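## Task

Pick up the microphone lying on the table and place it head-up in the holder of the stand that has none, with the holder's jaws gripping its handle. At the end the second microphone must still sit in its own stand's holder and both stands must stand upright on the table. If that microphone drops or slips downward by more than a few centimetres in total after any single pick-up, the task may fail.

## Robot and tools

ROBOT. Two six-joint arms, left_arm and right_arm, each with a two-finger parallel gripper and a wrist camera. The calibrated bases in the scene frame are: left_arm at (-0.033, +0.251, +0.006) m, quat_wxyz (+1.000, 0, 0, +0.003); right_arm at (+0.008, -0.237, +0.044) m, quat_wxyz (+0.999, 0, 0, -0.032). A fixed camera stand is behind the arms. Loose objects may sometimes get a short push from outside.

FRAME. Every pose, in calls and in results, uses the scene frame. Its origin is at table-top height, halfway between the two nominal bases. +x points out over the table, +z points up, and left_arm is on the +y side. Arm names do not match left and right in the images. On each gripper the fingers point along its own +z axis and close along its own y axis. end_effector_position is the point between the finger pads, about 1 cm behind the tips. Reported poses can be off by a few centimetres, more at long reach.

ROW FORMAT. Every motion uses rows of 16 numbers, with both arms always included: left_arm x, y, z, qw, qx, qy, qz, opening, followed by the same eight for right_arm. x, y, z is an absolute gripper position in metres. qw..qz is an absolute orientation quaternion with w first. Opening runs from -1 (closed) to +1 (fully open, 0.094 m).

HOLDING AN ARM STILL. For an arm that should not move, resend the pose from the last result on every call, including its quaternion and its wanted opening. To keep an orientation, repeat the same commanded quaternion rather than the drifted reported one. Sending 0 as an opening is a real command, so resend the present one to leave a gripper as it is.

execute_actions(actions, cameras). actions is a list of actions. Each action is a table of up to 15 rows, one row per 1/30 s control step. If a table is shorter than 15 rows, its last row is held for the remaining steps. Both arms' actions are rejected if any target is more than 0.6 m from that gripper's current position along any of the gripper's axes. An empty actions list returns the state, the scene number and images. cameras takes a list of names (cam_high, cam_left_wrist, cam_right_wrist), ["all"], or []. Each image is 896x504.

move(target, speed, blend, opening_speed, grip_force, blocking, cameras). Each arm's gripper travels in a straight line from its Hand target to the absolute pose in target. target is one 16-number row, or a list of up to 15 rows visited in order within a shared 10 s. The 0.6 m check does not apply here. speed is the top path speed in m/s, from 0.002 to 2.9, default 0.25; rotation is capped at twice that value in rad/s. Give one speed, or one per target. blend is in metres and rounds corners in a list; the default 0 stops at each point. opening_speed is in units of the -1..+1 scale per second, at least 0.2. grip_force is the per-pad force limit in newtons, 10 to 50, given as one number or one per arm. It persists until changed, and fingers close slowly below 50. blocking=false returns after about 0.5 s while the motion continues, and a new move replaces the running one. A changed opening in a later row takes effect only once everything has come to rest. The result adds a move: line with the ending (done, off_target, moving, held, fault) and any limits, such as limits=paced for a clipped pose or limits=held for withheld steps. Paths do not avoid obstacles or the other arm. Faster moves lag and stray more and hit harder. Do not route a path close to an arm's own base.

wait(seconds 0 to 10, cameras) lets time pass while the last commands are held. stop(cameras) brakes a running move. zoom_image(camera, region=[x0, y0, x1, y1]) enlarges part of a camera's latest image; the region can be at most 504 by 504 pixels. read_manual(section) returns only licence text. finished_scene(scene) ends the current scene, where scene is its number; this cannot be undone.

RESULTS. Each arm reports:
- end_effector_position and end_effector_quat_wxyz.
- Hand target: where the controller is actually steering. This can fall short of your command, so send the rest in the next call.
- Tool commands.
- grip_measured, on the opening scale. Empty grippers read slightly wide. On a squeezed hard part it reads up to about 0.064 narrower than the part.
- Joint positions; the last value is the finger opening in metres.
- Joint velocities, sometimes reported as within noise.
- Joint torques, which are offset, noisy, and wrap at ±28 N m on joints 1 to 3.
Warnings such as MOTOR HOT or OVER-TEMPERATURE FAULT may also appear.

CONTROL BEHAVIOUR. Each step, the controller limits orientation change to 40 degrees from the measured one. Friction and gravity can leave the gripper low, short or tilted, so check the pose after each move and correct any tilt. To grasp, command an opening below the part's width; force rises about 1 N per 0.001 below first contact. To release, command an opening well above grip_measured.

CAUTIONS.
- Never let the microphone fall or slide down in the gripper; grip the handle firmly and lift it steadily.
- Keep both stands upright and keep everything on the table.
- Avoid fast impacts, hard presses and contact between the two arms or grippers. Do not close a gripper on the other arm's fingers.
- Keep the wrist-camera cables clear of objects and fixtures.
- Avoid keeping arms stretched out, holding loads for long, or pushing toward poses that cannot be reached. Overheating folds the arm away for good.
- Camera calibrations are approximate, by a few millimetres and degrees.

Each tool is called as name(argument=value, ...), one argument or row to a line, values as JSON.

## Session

execute_actions(
  actions=[],
)

Scene clock: 0.00 s.
left_arm: end_effector_position=(+0.2147, +0.2738, +0.1485) grip_measured=+1.000 end_effector_quat_wxyz=(+0.628, -0.192, +0.754, -0.013) | right_arm: end_effector_position=(+0.2582, -0.2034, +0.1513) grip_measured=+1.000 end_effector_quat_wxyz=(+0.533, +0.124, +0.835, +0.056)
Joint positions: left_arm=[-0.195 0.194 0.081 -0.118 -0.408 -0.363 0.094] | right_arm=[0.473 0.46 0.161 -0.182 0.407 0.456 0.094]
Joint velocities: within noise
Joint torques (N m): no reading
Heat: left arm: 40 °C; right arm: 40 °C.
Hand target: left_arm +0.2150, +0.2737, +0.1530; +0.631, -0.193, +0.751, -0.014 | right_arm +0.2608, -0.2024, +0.1598; +0.542, +0.126, +0.829, +0.061
Tool commands: left_gripper/opening=+1.0 right_gripper/opening=+1.0
camera_calibration:
cam_left_wrist: T_world_to_cam=[[0.28517, -0.921697, 0.262969, 0.151113], [-0.539379, -0.381116, -0.75088, 0.366943], [0.792305, 0.0722884, -0.605827, -0.0111735], [0, 0, 0, 1]] pos_world=[0.163681, 0.279936, 0.229023]
cam_right_wrist: T_world_to_cam=[[-0.145798, -0.966409, -0.211653, -0.128346], [-0.738141, 0.248708, -0.62713, 0.375114], [0.658704, 0.0647959, -0.749607, 0.0416917], [0, 0, 0, 1]] pos_world=[0.230712, -0.22003, 0.239333]

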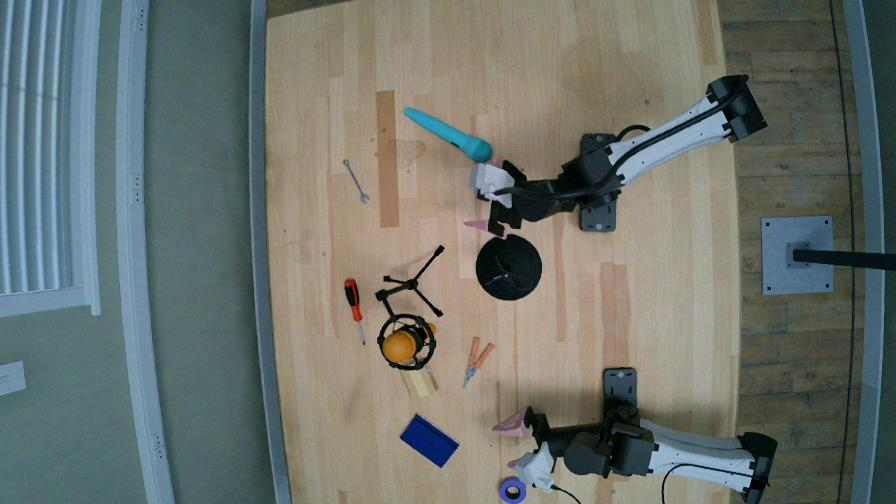

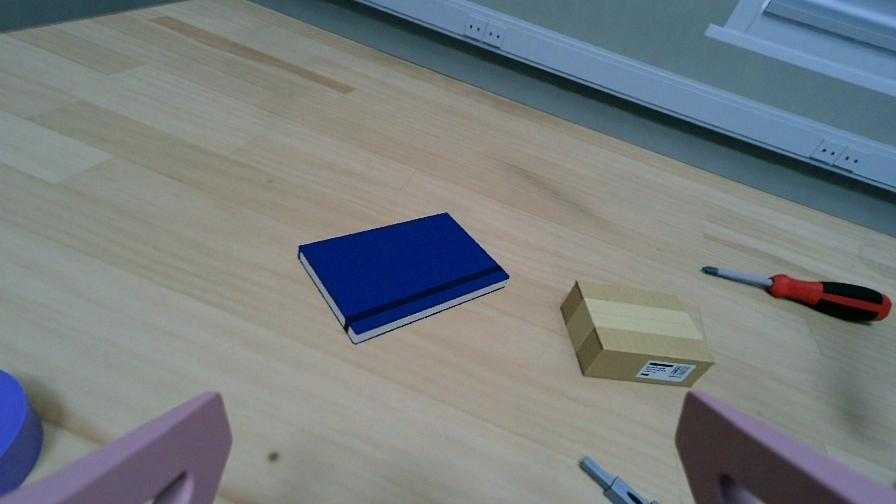

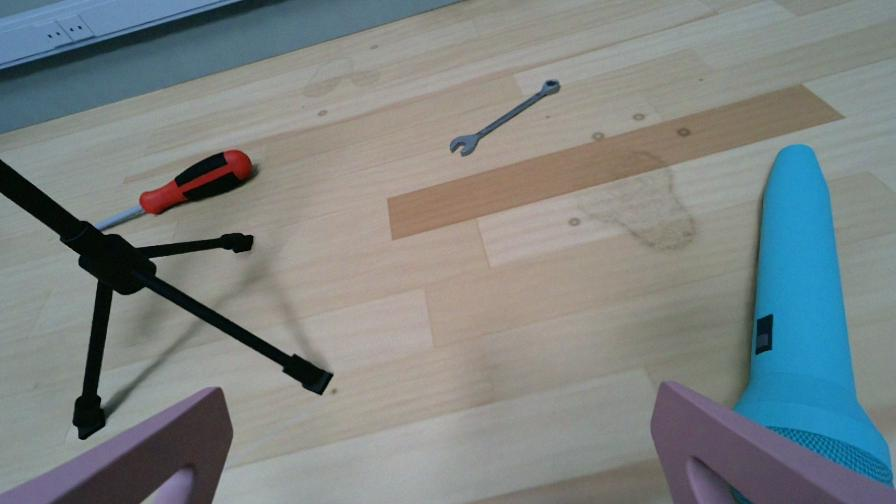

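zoom_image(
  camera="cam_high",
  region=[420, 200, 600, 340],
)

zoom_image(
  camera="cam_high",
  region=[340, 220, 500, 400],
)

zoom_image(
  camera="cam_high",
  region=[380, 80, 560, 240],
)

Scaled by 2.800 from the camera's 896x504 image, which has a finer 1280x720 frame.

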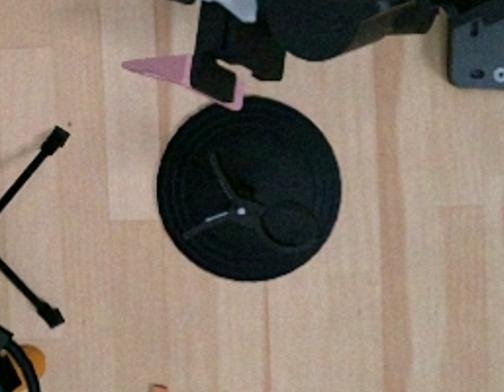

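Scaled by 2.800 from the camera's 896x504 image, which has a finer 1280x720 frame.

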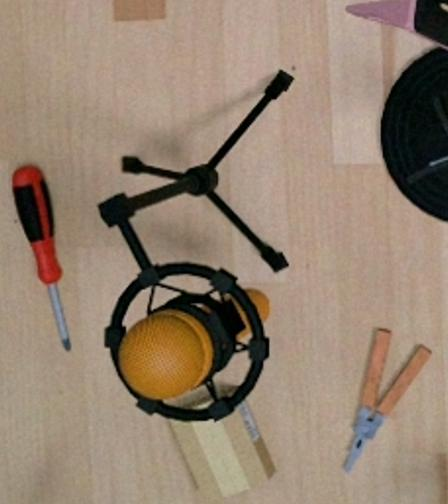

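Scaled by 2.800 from the camera's 896x504 image, which has a finer 1280x720 frame.

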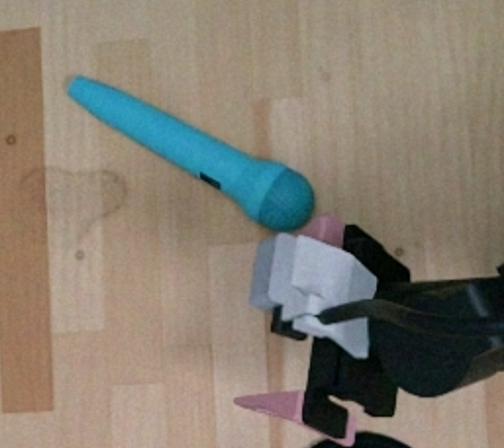

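move(
  target=[0.12,0.10,0.30,0.51984,0.34622,0.74242,-0.2424,1.0,0.2608,-0.2024,0.1598,0.542,0.126,0.829,0.061,1.0],
  speed=0.25,
  cameras=["cam_high","cam_left_wrist"],
)

Scene clock: 79.87 s.
left_arm: end_effector_position=(+0.1230, +0.1017, +0.2930) grip_measured=+1.000 end_effector_quat_wxyz=(+0.519, +0.338, +0.748, -0.240) | right_arm: end_effector_position=(+0.2579, -0.2036, +0.1506) grip_measured=+1.000 end_effector_quat_wxyz=(+0.532, +0.124, +0.836, +0.055)
Joint positions: left_arm=[-0.489 0.445 0.83 -0.763 0.349 0.127 0.094] | right_arm=[0.473 0.46 0.161 -0.185 0.407 0.456 0.094]
Joint torques (N m): left_arm=[-0.35 2.65 10.67 1.95 0.11 0.06] | right_arm=[0.24 1.46 9.37 1.96 0.13 -0.03]
Heat: left arm: 52 °C; right arm: 45 °C.
Hand target: left_arm +0.1200, +0.1001, +0.3000; +0.520, +0.346, +0.742, -0.242 | right_arm +0.2605, -0.2025, +0.1599; +0.542, +0.126, +0.829, +0.061
Off the commanded pose: left_arm 0.008 m, 1 deg | right_arm 0.010 m, 2 deg.
move: done
camera_calibration:
cam_left_wrist: T_world_to_cam=[[-0.745658, -0.666267, 0.00912841, 0.155846], [-0.487264, 0.535879, -0.689498, 0.24274], [0.454498, -0.518577, -0.72423, 0.29777], [0, 0, 0, 1]] pos_world=[0.0991503, 0.128172, 0.3816]
Images, in order (width x height): cam_high 896x504, cam_left_wrist 896x504.

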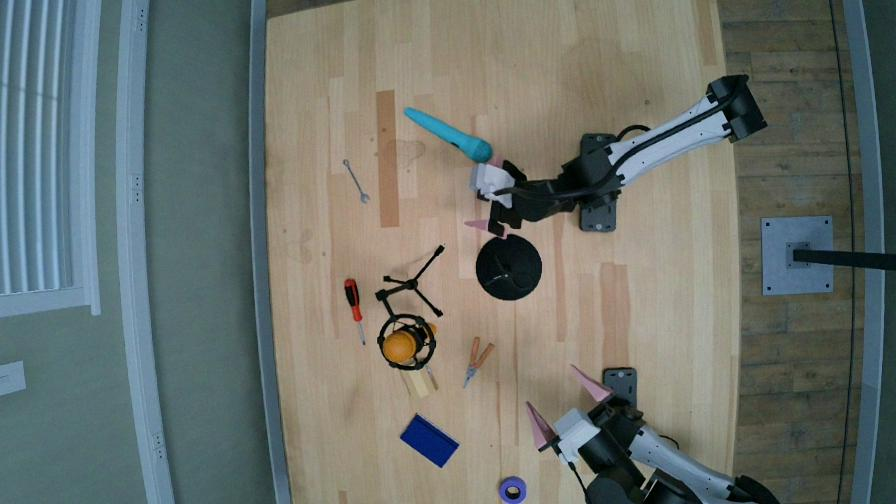

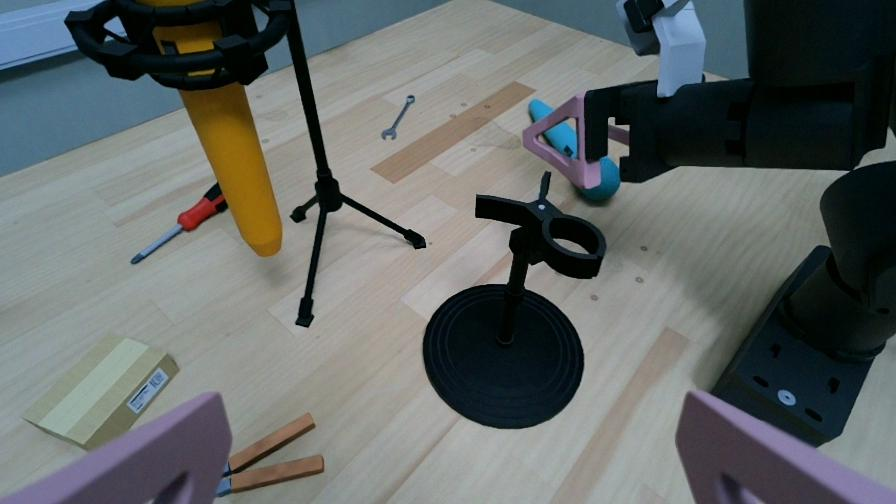

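zoom_image(
  camera="cam_left_wrist",
  region=[400, 140, 640, 440],
)

Scaled by 1.680 from the camera's 896x504 image, which has a finer 1280x720 frame.

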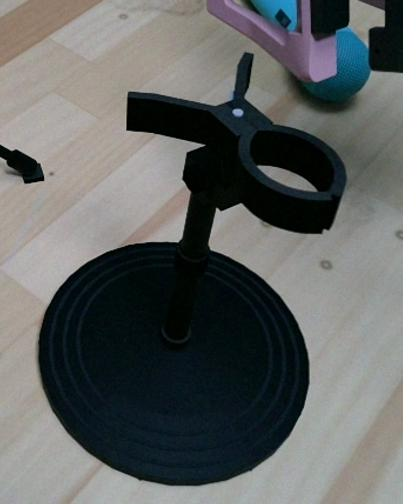

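move(
  target=[
    [0.12,0.10,0.30,0.51984,0.34622,0.74242,-0.2424,1.0,0.22,-0.21,0.28,0.542,0.0,0.829,0.061,1.0],
    [0.12,0.10,0.30,0.51984,0.34622,0.74242,-0.2424,1.0,0.12,-0.20,0.30,0.5198,-0.3462,0.7424,0.2424,1.0],
  ],
  speed=0.3,
  blend=0.04,
  cameras=["cam_high","cam_right_wrist"],
)

Scene clock: 170.97 s.
left_arm: end_effector_position=(+0.1229, +0.1017, +0.2927) grip_measured=+1.000 end_effector_quat_wxyz=(+0.518, +0.338, +0.748, -0.240) | right_arm: end_effector_position=(+0.1180, -0.1966, +0.2936) grip_measured=+1.000 end_effector_quat_wxyz=(+0.515, -0.356, +0.744, +0.235)
Joint positions: left_arm=[-0.489 0.445 0.83 -0.764 0.35 0.127 0.094] | right_arm=[1.7 0 0.947 -1.438 0.7 0.313 0.094]
Joint torques (N m): left_arm=[-0.43 2.71 10.59 1.96 0.14 0.06] | right_arm=[0.83 6.5 5.93 1.78 0.3 0.06]
Heat: left arm: 50 °C; right arm: 47 °C.
Hand target: left_arm +0.1200, +0.1001, +0.3000; +0.520, +0.346, +0.742, -0.242 | right_arm +0.1199, -0.2000, +0.2999; +0.520, -0.346, +0.742, +0.242
Off the commanded pose: left_arm 0.008 m, 1 deg | right_arm 0.008 m, 2 deg.
shoulder posture changed (right arm): the wrist came as close to joint 1's axis as it can, and the arm is now in the other of its two shoulder postures.
move: done
camera_calibration:
cam_right_wrist: T_world_to_cam=[[0.771243, -0.635722, 0.0322615, -0.226913], [-0.435106, -0.563498, -0.702248, 0.185755], [0.464614, 0.527567, -0.711201, 0.342825], [0, 0, 0, 1]] pos_world=[0.0965468, -0.220444, 0.381584]
Images, in order (width x height): cam_high 896x504, cam_right_wrist 896x504.

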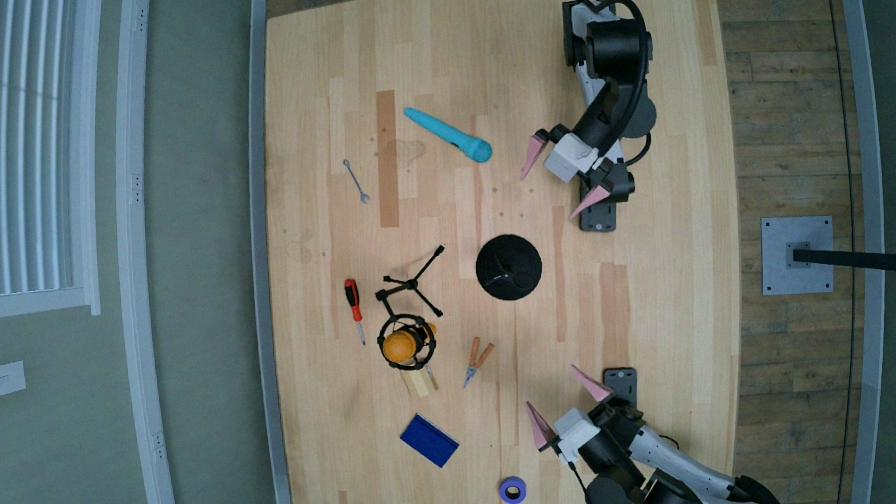

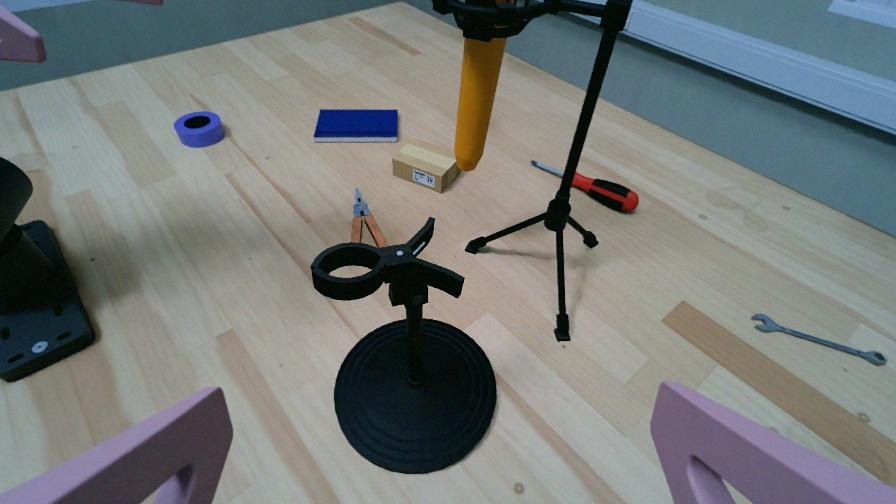

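move(
  target=[0.12,0.10,0.30,0.51984,0.34622,0.74242,-0.2424,1.0,0.25,-0.20,0.26,0.542,0.0,0.829,0.061,1.0],
  speed=0.25,
)

Scene clock: 260.83 s.
left_arm: end_effector_position=(+0.1229, +0.1017, +0.2926) grip_measured=+1.000 end_effector_quat_wxyz=(+0.518, +0.338, +0.748, -0.240) | right_arm: end_effector_position=(+0.2459, -0.2013, +0.2601) grip_measured=+1.000 end_effector_quat_wxyz=(+0.543, +0.003, +0.838, +0.059)
Joint positions: left_arm=[-0.489 0.445 0.83 -0.765 0.35 0.127 0.094] | right_arm=[0.297 0.427 0.568 -0.559 0.118 0.163 0.094]
Joint torques (N m): left_arm=[-0.4 2.69 10.58 1.96 0.14 0.1] | right_arm=[-0.54 3.18 6.63 2.2 -0.09 -0.1]
Heat: left arm: 52 °C; right arm: 45 °C.
Hand target: left_arm +0.1200, +0.1001, +0.2999; +0.520, +0.346, +0.742, -0.242 | right_arm +0.2497, -0.2001, +0.2600; +0.546, +0.000, +0.835, +0.061
Off the commanded pose: left_arm 0.008 m, 1 deg | right_arm 0.004 m, 1 deg.
shoulder posture changed (right arm): the wrist came as close to joint 1's axis as it can, and the arm is now in the other of its two shoulder postures.
move: done

move(
  target=[
    [0.20,0.08,0.22,0.4132,0.5868,0.4924,-0.4924,1.0,0.31,-0.34,0.21,0,0.9548,-0.2975,0,1.0],
  ],
  speed=0.2,
  cameras=["all"],
)

Scene clock: 279.83 s.
left_arm: end_effector_position=(+0.1985, +0.0810, +0.2181) grip_measured=+1.000 end_effector_quat_wxyz=(+0.425, +0.573, +0.518, -0.472) | right_arm: end_effector_position=(+0.3065, -0.3392, +0.2036) grip_measured=+1.000 end_effector_quat_wxyz=(+0.171, +0.812, -0.558, +0.030)
Joint positions: left_arm=[-0.006 1.643 1.142 -1.55 1.35 2.059 0.094] | right_arm=[-0.085 1.811 1.68 -1.538 0.334 -2.069 0.094]
Joint torques (N m): left_arm=[-0.49 -4.75 8.77 -0.59 0.35 0.1] | right_arm=[0.81 -7.2 9.13 0.02 0.22 -0.15]
Heat: left arm: 53 °C; right arm: 45 °C.
Hand target: left_arm +0.1999, +0.0794, +0.2199; +0.423, +0.581, +0.513, -0.469 | right_arm +0.3100, -0.3394, +0.2099; +0.173, +0.816, -0.551, +0.037
Off the commanded pose: left_arm 0.003 m, 4 deg | right_arm 0.007 m, 40 deg.
joint sent to its limit (left arm) — joint 4 (wrist pitch), lower limit. The joint targets are off in orientation, not in position.
joint sent to its limit (right arm) — joint 6 (wrist roll), lower limit. The joint targets are off in orientation, not in position.
move: off_target (left_arm, right_arm)
camera_calibration:
cam_left_wrist: T_world_to_cam=[[-0.995893, 0.0904058, 0.00479862, 0.188344], [0.0510219, 0.604253, -0.795157, 0.149612], [-0.0747863, -0.791647, -0.606385, 0.300008], [0, 0, 0, 1]] pos_world=[0.202374, 0.130069, 0.299982]
cam_right_wrist: T_world_to_cam=[[0.911221, 0.333345, -0.241986, -0.118349], [0.410435, -0.684971, 0.601962, -0.441694], [0.0349074, -0.64784, -0.760976, 0.00953413], [0, 0, 0, 1]] pos_world=[0.288796, -0.25692, 0.244499]

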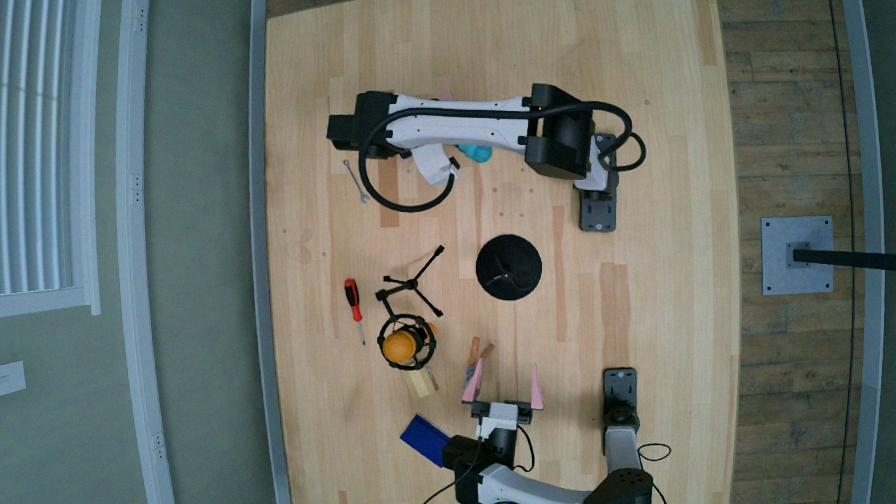

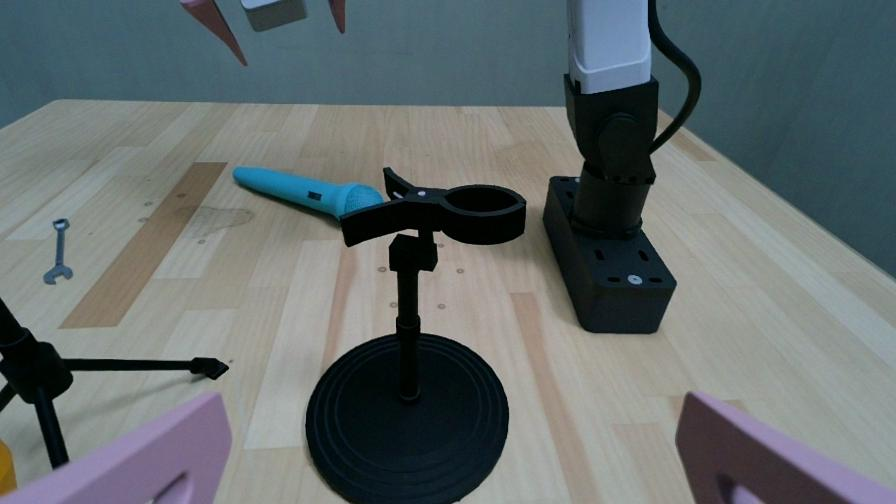

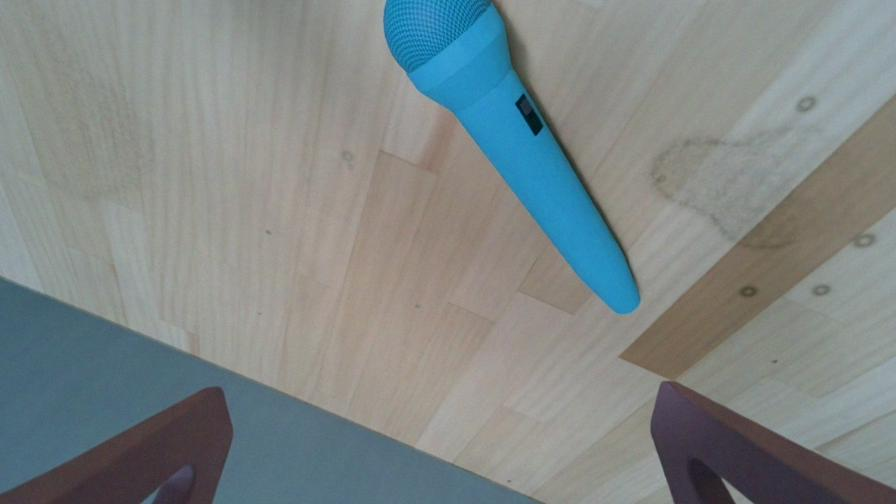

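move(
  target=[
    [0.12,0.12,0.26,0.5829,0.3265,0.6729,-0.3198,1.0,0.31,-0.34,0.20,0,0.342,-0.9397,0,1.0],
    [0.16,0.09,0.20,0.5263,0.4344,0.5998,-0.4210,1.0,0.325,-0.365,0.16,0,-0.2924,-0.9563,0,1.0],
  ],
  speed=0.3,
  blend=0.02,
  cameras=["all"],
)

Scene clock: 358.00 s.
left_arm: end_effector_position=(+0.1628, +0.0921, +0.2026) grip_measured=+1.000 end_effector_quat_wxyz=(+0.527, +0.429, +0.604, -0.416) | right_arm: end_effector_position=(+0.3240, -0.3640, +0.1630) grip_measured=+1.000 end_effector_quat_wxyz=(-0.002, +0.286, +0.958, -0.005)
Joint positions: left_arm=[0.046 0.784 0.316 0.066 1.318 0.34 0.094] | right_arm=[-0.314 1.835 1.591 -1.33 0.01 0.202 0.094]
Joint torques (N m): left_arm=[-0.38 -0.05 7.54 1.73 0.27 0.04] | right_arm=[-0.43 -7.92 5.52 0.52 -0.07 0.03]
Heat: left arm: 53 °C; right arm: 46 °C.
Hand target: left_arm +0.1600, +0.0901, +0.2000; +0.525, +0.434, +0.599, -0.420 | right_arm +0.3249, -0.3650, +0.1600; +0.000, +0.292, +0.956, +0.000
Off the commanded pose: left_arm 0.004 m, 1 deg | right_arm 0.003 m, 1 deg.
move: done
camera_calibration:
cam_left_wrist: T_world_to_cam=[[-0.95316, -0.297373, 0.0552773, 0.170436], [-0.201718, 0.488789, -0.848761, 0.195085], [0.22538, -0.820155, -0.525879, 0.234142], [0, 0, 0, 1]] pos_world=[0.149034, 0.14736, 0.27929]
cam_right_wrist: T_world_to_cam=[[-0.535647, -0.844306, 0.0151129, -0.137754], [-0.766021, 0.493357, 0.412081, 0.39957], [-0.355378, 0.209153, -0.911022, 0.424846], [0, 0, 0, 1]] pos_world=[0.383272, -0.402295, 0.224471]

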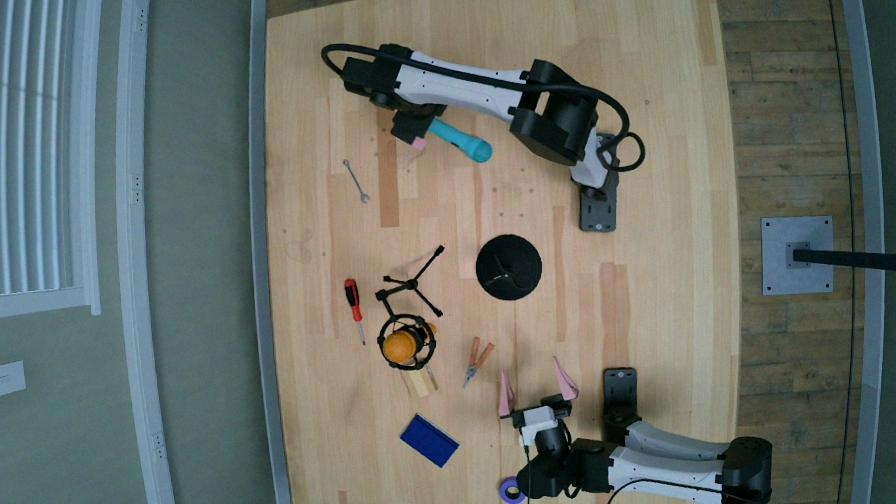

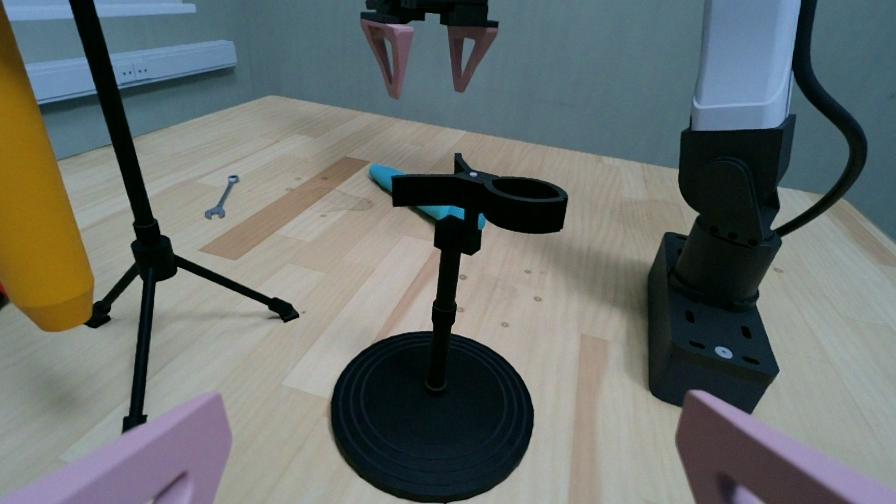

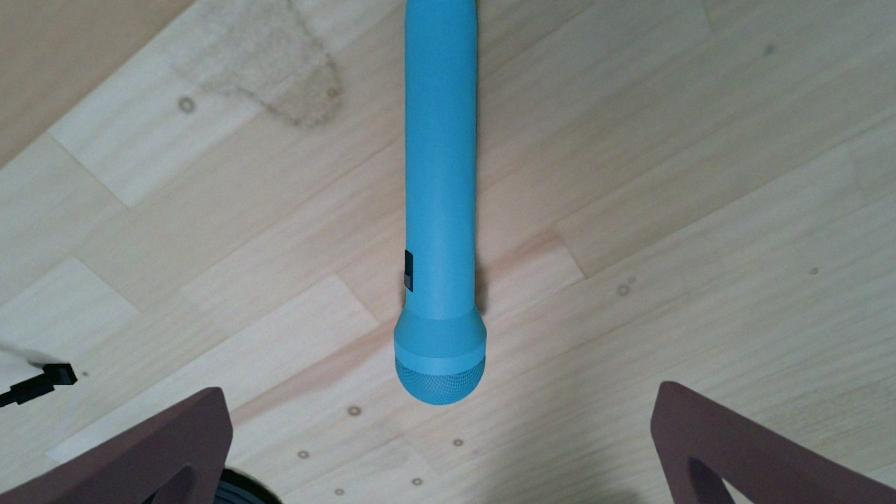

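move(
  target=[
    [0.20,0.05,0.16,0.4465,0.5511,0.5321,-0.4624,1.0,0.3256,-0.3665,0.07,0,-0.2924,-0.9563,0,1.0],
    [0.212,0.005,0.115,0.4465,0.5511,0.5321,-0.4624,1.0,0.3256,-0.3670,0.030,0,-0.2924,-0.9563,0,1.0],
  ],
  speed=0.12,
  cameras=["all"],
)

Scene clock: 385.43 s.
left_arm: end_effector_position=(+0.2138, +0.0064, +0.1197) grip_measured=+1.000 end_effector_quat_wxyz=(+0.450, +0.553, +0.528, -0.462) | right_arm: end_effector_position=(+0.3242, -0.3651, +0.0316) grip_measured=+1.000 end_effector_quat_wxyz=(-0.006, +0.287, +0.958, -0.004)
Joint positions: left_arm=[-0.287 1.638 0.538 0.488 1.274 0.602 0.094] | right_arm=[-0.317 1.969 1.229 -0.842 0.01 0.202 0.094]
Joint torques (N m): left_arm=[-0.39 -4.48 5.33 1.6 0.21 -0.11] | right_arm=[-0.62 -8.54 5.04 0.54 -0.07 0]
Heat: left arm: 52 °C; right arm: 46 °C.
Hand target: left_arm +0.2120, +0.0051, +0.1150; +0.446, +0.551, +0.532, -0.462 | right_arm +0.3255, -0.3670, +0.0300; +0.000, +0.292, +0.956, +0.000
Off the commanded pose: left_arm 0.005 m, 1 deg | right_arm 0.003 m, 1 deg.
move: done
camera_calibration:
cam_left_wrist: T_world_to_cam=[[-0.999647, 0.025732, -0.00668635, 0.213397], [0.0204678, 0.584344, -0.811248, 0.124345], [-0.0169679, -0.811098, -0.584664, 0.167596], [0, 0, 0, 1]] pos_world=[0.21362, 0.0577856, 0.200289]
cam_right_wrist: T_world_to_cam=[[-0.537796, -0.842913, 0.0165548, -0.135317], [-0.761772, 0.494252, 0.41883, 0.453222], [-0.361219, 0.212634, -0.907914, 0.308577], [0, 0, 0, 1]] pos_world=[0.383942, -0.40368, 0.0925784]

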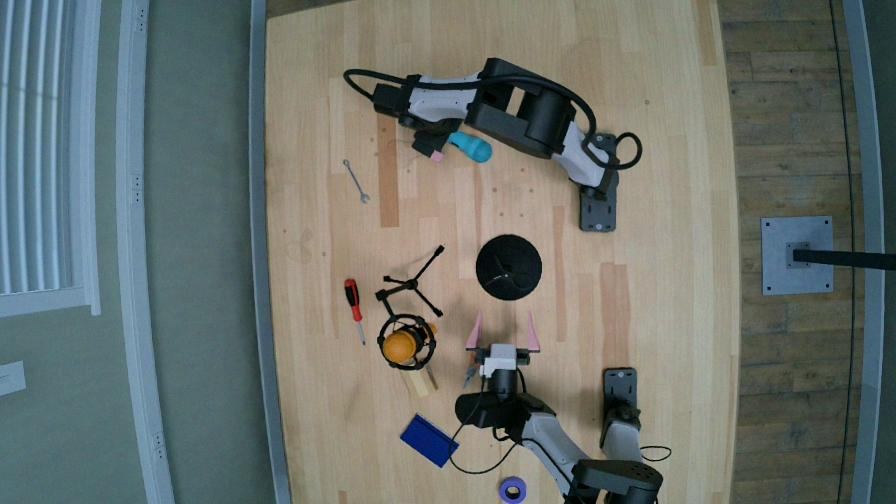

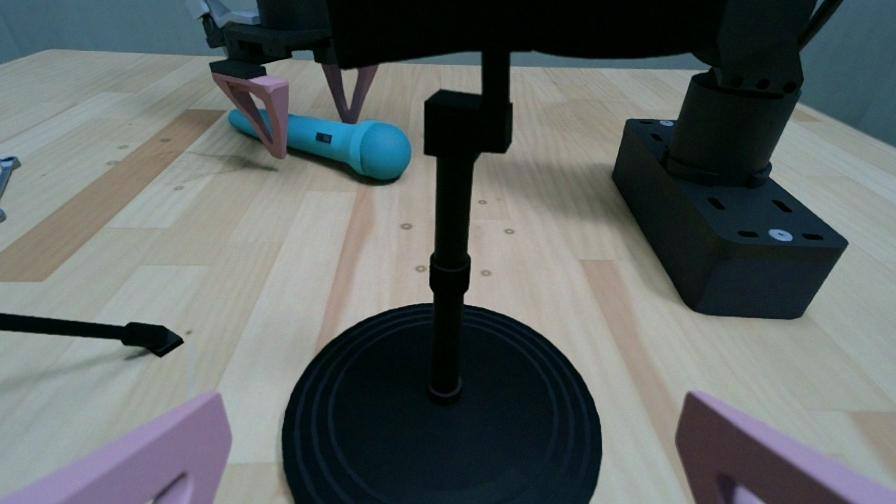

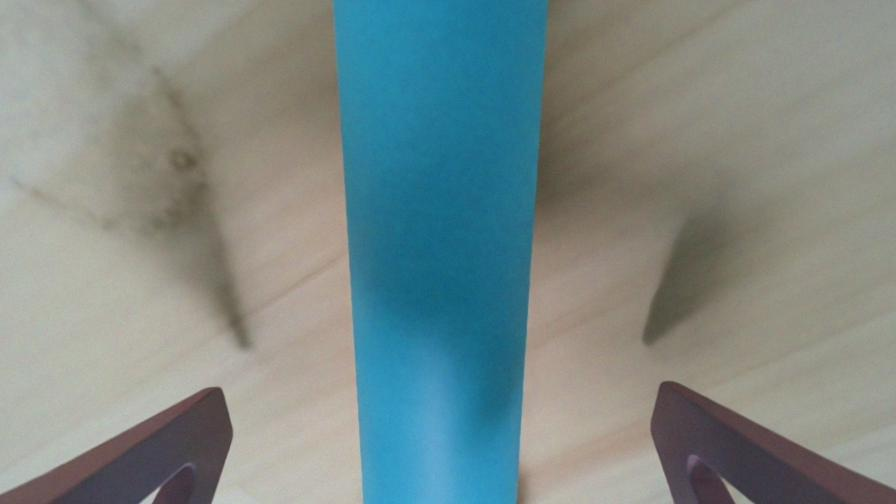

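move(
  target=[0.210,-0.050,0.112,0.4465,0.5511,0.5321,-0.4624,1.0,0.3256,-0.3670,0.030,0,-0.2924,-0.9563,0,-1.0],
  speed=0.08,
  opening_speed=1.5,
  cameras=["all"],
)

Scene clock: 399.43 s.
left_arm: end_effector_position=(+0.2072, -0.0468, +0.1111) grip_measured=+1.000 end_effector_quat_wxyz=(+0.443, +0.551, +0.533, -0.464) | right_arm: end_effector_position=(+0.3244, -0.3650, +0.0316) grip_measured=-0.297 end_effector_quat_wxyz=(-0.006, +0.287, +0.958, -0.004)
Joint positions: left_arm=[-0.479 1.749 0.538 0.807 1.105 0.358 0.094] | right_arm=[-0.317 1.969 1.229 -0.841 0.009 0.202 0.033]
Joint torques (N m): left_arm=[-0.27 -5.14 6.84 1.84 0.1 -0.08] | right_arm=[-0.64 -8.53 5.04 0.54 -0.07 0]
Heat: left arm: 50 °C; right arm: 48 °C.
Hand target: left_arm +0.2099, -0.0499, +0.1121; +0.446, +0.551, +0.532, -0.462 | right_arm +0.3255, -0.3670, +0.0300; +0.000, +0.292, +0.956, +0.000
Off the commanded pose: left_arm 0.004 m, 1 deg | right_arm 0.003 m, 1 deg.
move: done
camera_calibration:
cam_left_wrist: T_world_to_cam=[[-0.999574, 0.0272252, 0.0105191, 0.206291], [0.00763838, 0.591862, -0.806003, 0.150993], [-0.0281695, -0.805579, -0.591818, 0.122618], [0, 0, 0, 1]] pos_world=[0.208504, 0.00379541, 0.192098]
cam_right_wrist: T_world_to_cam=[[-0.537774, -0.842936, 0.0160537, -0.135233], [-0.762016, 0.494119, 0.418541, 0.453367], [-0.360736, 0.212847, -0.908056, 0.308527], [0, 0, 0, 1]] pos_world=[0.384045, -0.403679, 0.0925779]

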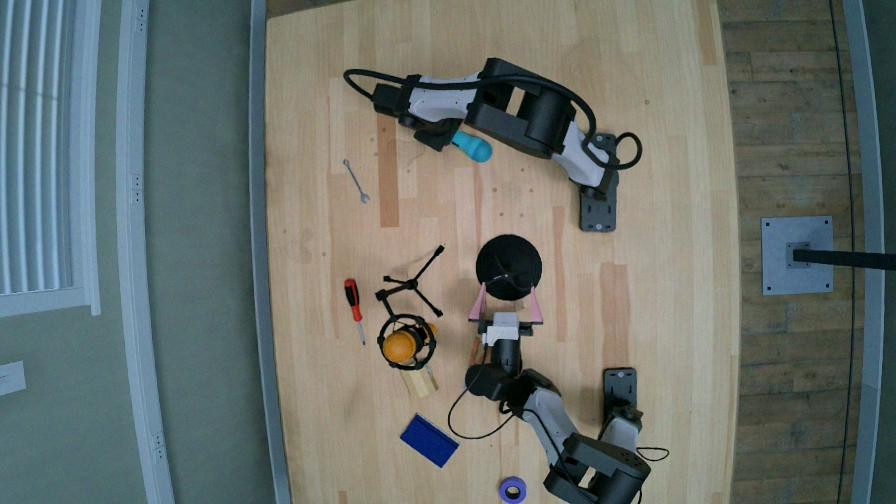

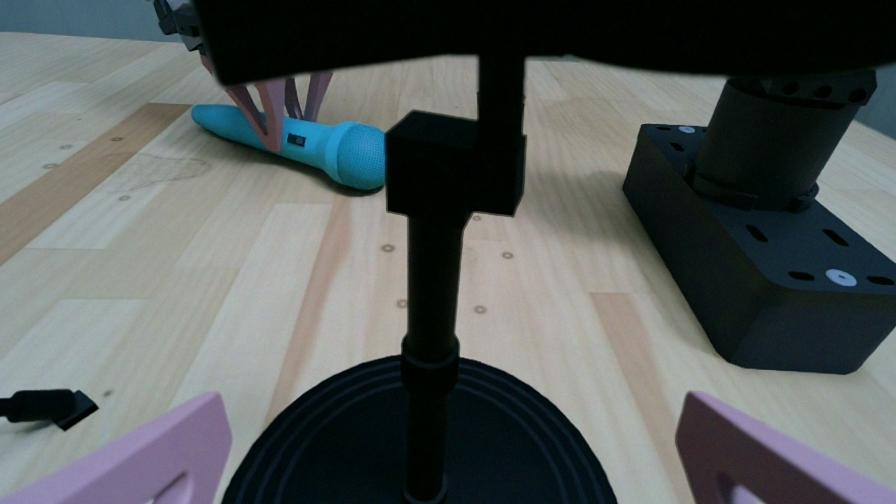

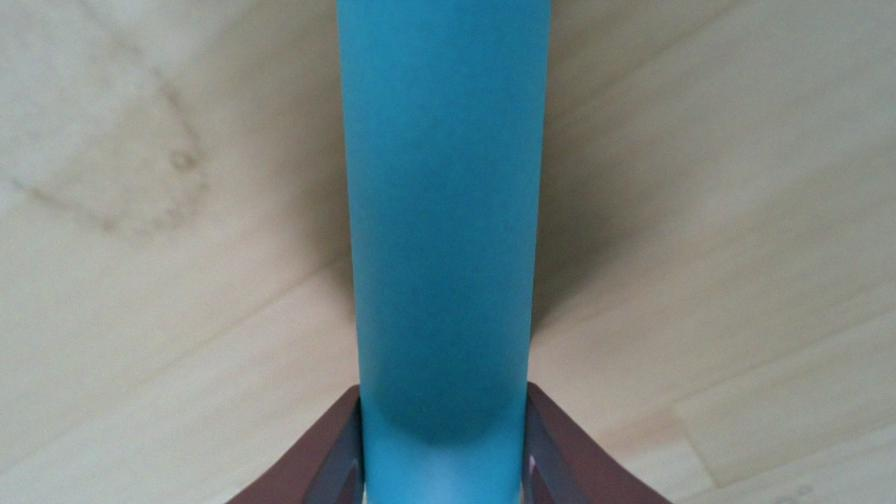

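move(
  target=[0.2145,-0.077,0.112,0.4465,0.5511,0.5321,-0.4624,1.0,0.3256,-0.3670,0.075,0,-0.2924,-0.9563,0,-1.0],
  speed=0.06,
  cameras=["all"],
)

zoom_image(
  camera="cam_high",
  region=[440, 210, 580, 350],
)

Scene clock: 409.87 s.
left_arm: end_effector_position=(+0.2096, -0.0717, +0.1079) grip_measured=+1.000 end_effector_quat_wxyz=(+0.439, +0.550, +0.537, -0.465) | right_arm: end_effector_position=(+0.3157, -0.3616, +0.0571) grip_measured=-0.297 end_effector_quat_wxyz=(-0.028, +0.287, +0.958, -0.002)
Joint positions: left_arm=[-0.552 1.809 0.588 0.853 1.036 0.303 0.094] | right_arm=[-0.317 1.933 1.288 -0.982 0.009 0.202 0.033]
Joint torques (N m): left_arm=[-0.36 -5.64 8.03 1.87 0.07 -0.09] | right_arm=[-0.64 -11.77 8.73 0.22 -0.07 0]
Heat: left arm: 50 °C; right arm: 49 °C.
Hand target: left_arm +0.2143, -0.0768, +0.1121; +0.446, +0.551, +0.532, -0.462 | right_arm +0.3252, -0.3669, +0.0749; +0.000, +0.292, +0.956, +0.000
Off the commanded pose: left_arm 0.008 m, 1 deg | right_arm 0.021 m, 3 deg.
move: off_target (right_arm)
camera_calibration:
cam_left_wrist: T_world_to_cam=[[-0.999452, 0.0265435, 0.0197551, 0.208219], [0.0000160476, 0.597434, -0.801918, 0.164685], [-0.0330881, -0.801479, -0.597107, 0.102581], [0, 0, 0, 1]] pos_world=[0.211496, -0.0216989, 0.189202]
cam_right_wrist: T_world_to_cam=[[-0.53692, -0.843278, 0.0244884, -0.138314], [-0.743673, 0.486807, 0.458223, 0.423586], [-0.398331, 0.227818, -0.8885, 0.343992], [0, 0, 0, 1]] pos_world=[0.377769, -0.40121, 0.114927]

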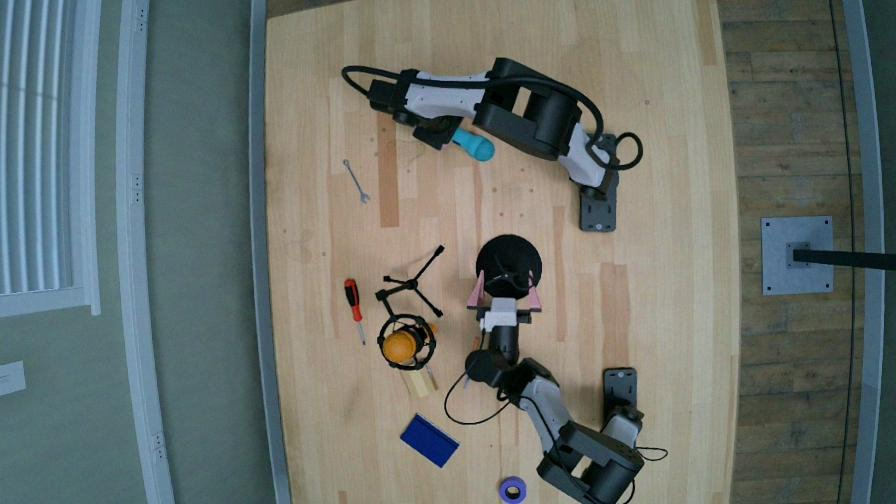

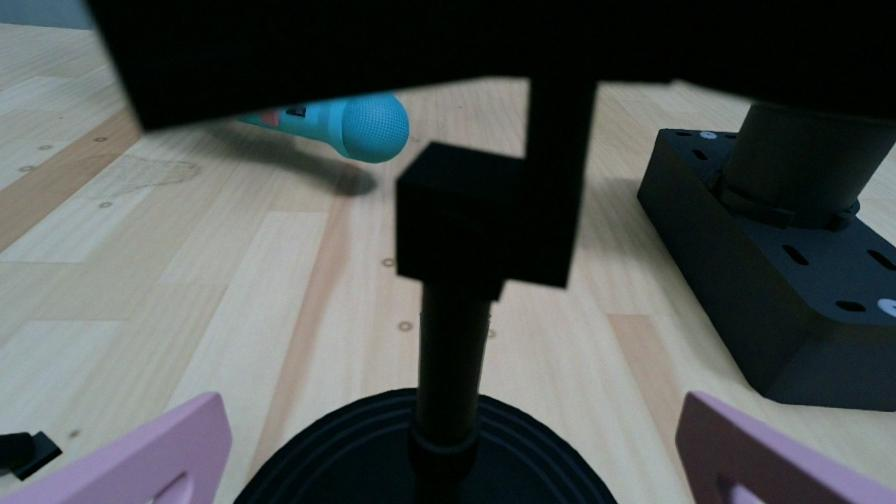

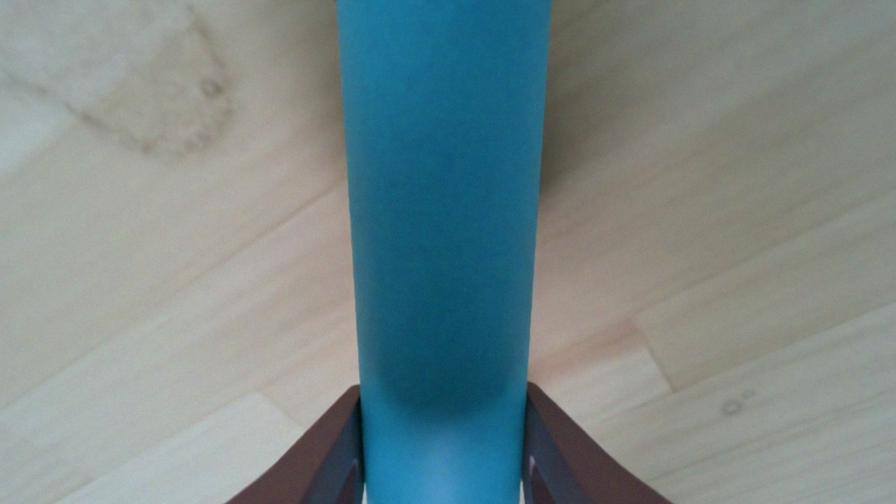

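Scaled by 3.600 from the camera's 896x504 image, which has a finer 1280x720 frame.

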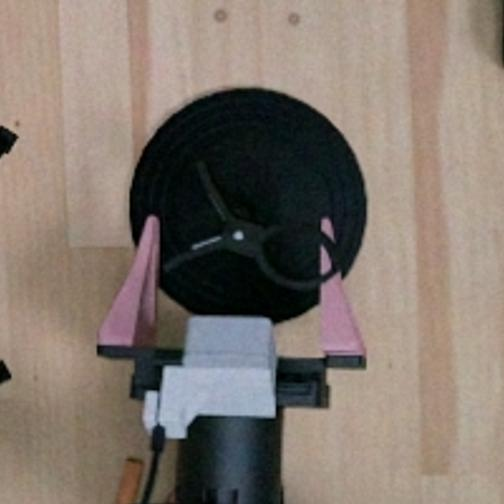

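move(
  target=[0.2150,-0.088,0.114,0.4465,0.5511,0.5321,-0.4624,1.0,0.3256,-0.3670,0.085,0,-0.2924,-0.9563,0,-1.0],
  speed=0.05,
  cameras=["cam_high","cam_left_wrist"],
)

zoom_image(
  camera="cam_high",
  region=[440, 210, 580, 350],
)

Scene clock: 421.33 s.
left_arm: end_effector_position=(+0.2101, -0.0826, +0.1099) grip_measured=+1.000 end_effector_quat_wxyz=(+0.439, +0.551, +0.537, -0.465) | right_arm: end_effector_position=(+0.3155, -0.3615, +0.0658) grip_measured=-0.297 end_effector_quat_wxyz=(-0.030, +0.287, +0.958, -0.002)
Joint positions: left_arm=[-0.582 1.822 0.613 0.857 1.009 0.285 0.094] | right_arm=[-0.317 1.924 1.312 -1.019 0.009 0.202 0.033]
Joint torques (N m): left_arm=[-0.39 -5.9 8.17 1.92 0.04 -0.1] | right_arm=[-0.62 -11.95 8.95 0.23 -0.07 0]
Heat: left arm: 49 °C; right arm: 50 °C.
Hand target: left_arm +0.2148, -0.0878, +0.1142; +0.447, +0.551, +0.532, -0.462 | right_arm +0.3251, -0.3668, +0.0847; +0.000, +0.292, +0.956, +0.000
Off the commanded pose: left_arm 0.008 m, 1 deg | right_arm 0.022 m, 4 deg.
move: off_target (right_arm)
camera_calibration:
cam_left_wrist: T_world_to_cam=[[-0.999456, 0.0272152, 0.0186525, 0.2093], [0.00131289, 0.597692, -0.801725, 0.172576], [-0.0329675, -0.801264, -0.597402, 0.0951562], [0, 0, 0, 1]] pos_world=[0.212097, -0.032598, 0.191301]
Images, in order (width x height): cam_high 896x504, cam_left_wrist 896x504.

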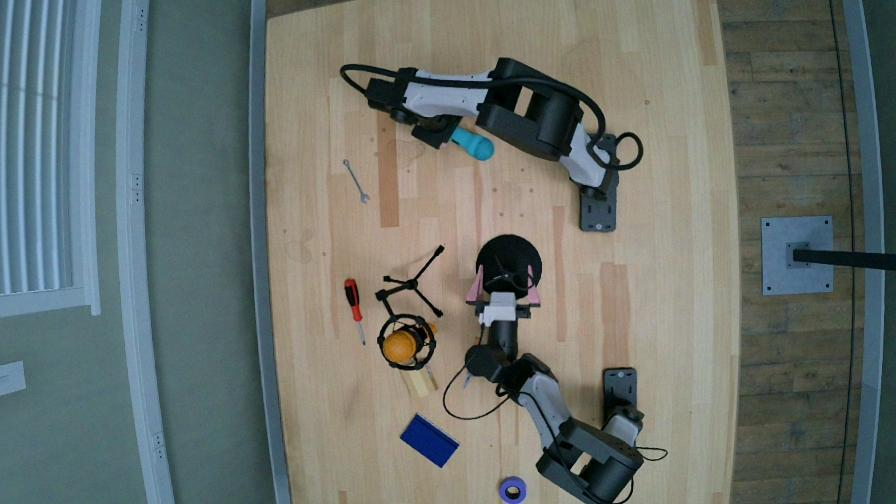

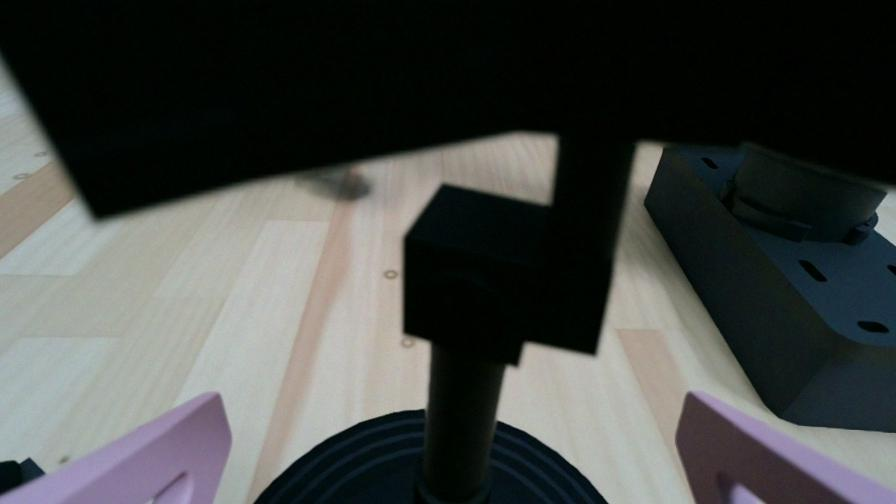

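Scaled by 3.600 from the camera's 896x504 image, which has a finer 1280x720 frame.

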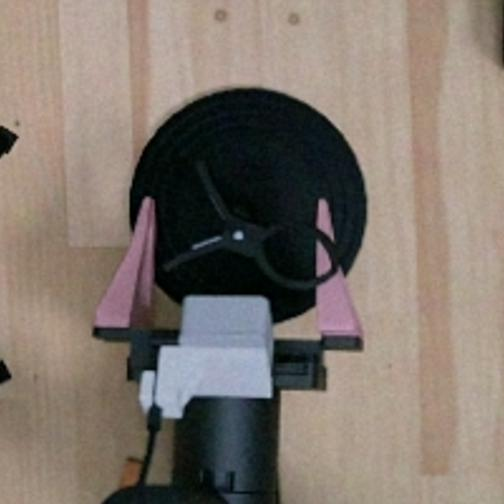

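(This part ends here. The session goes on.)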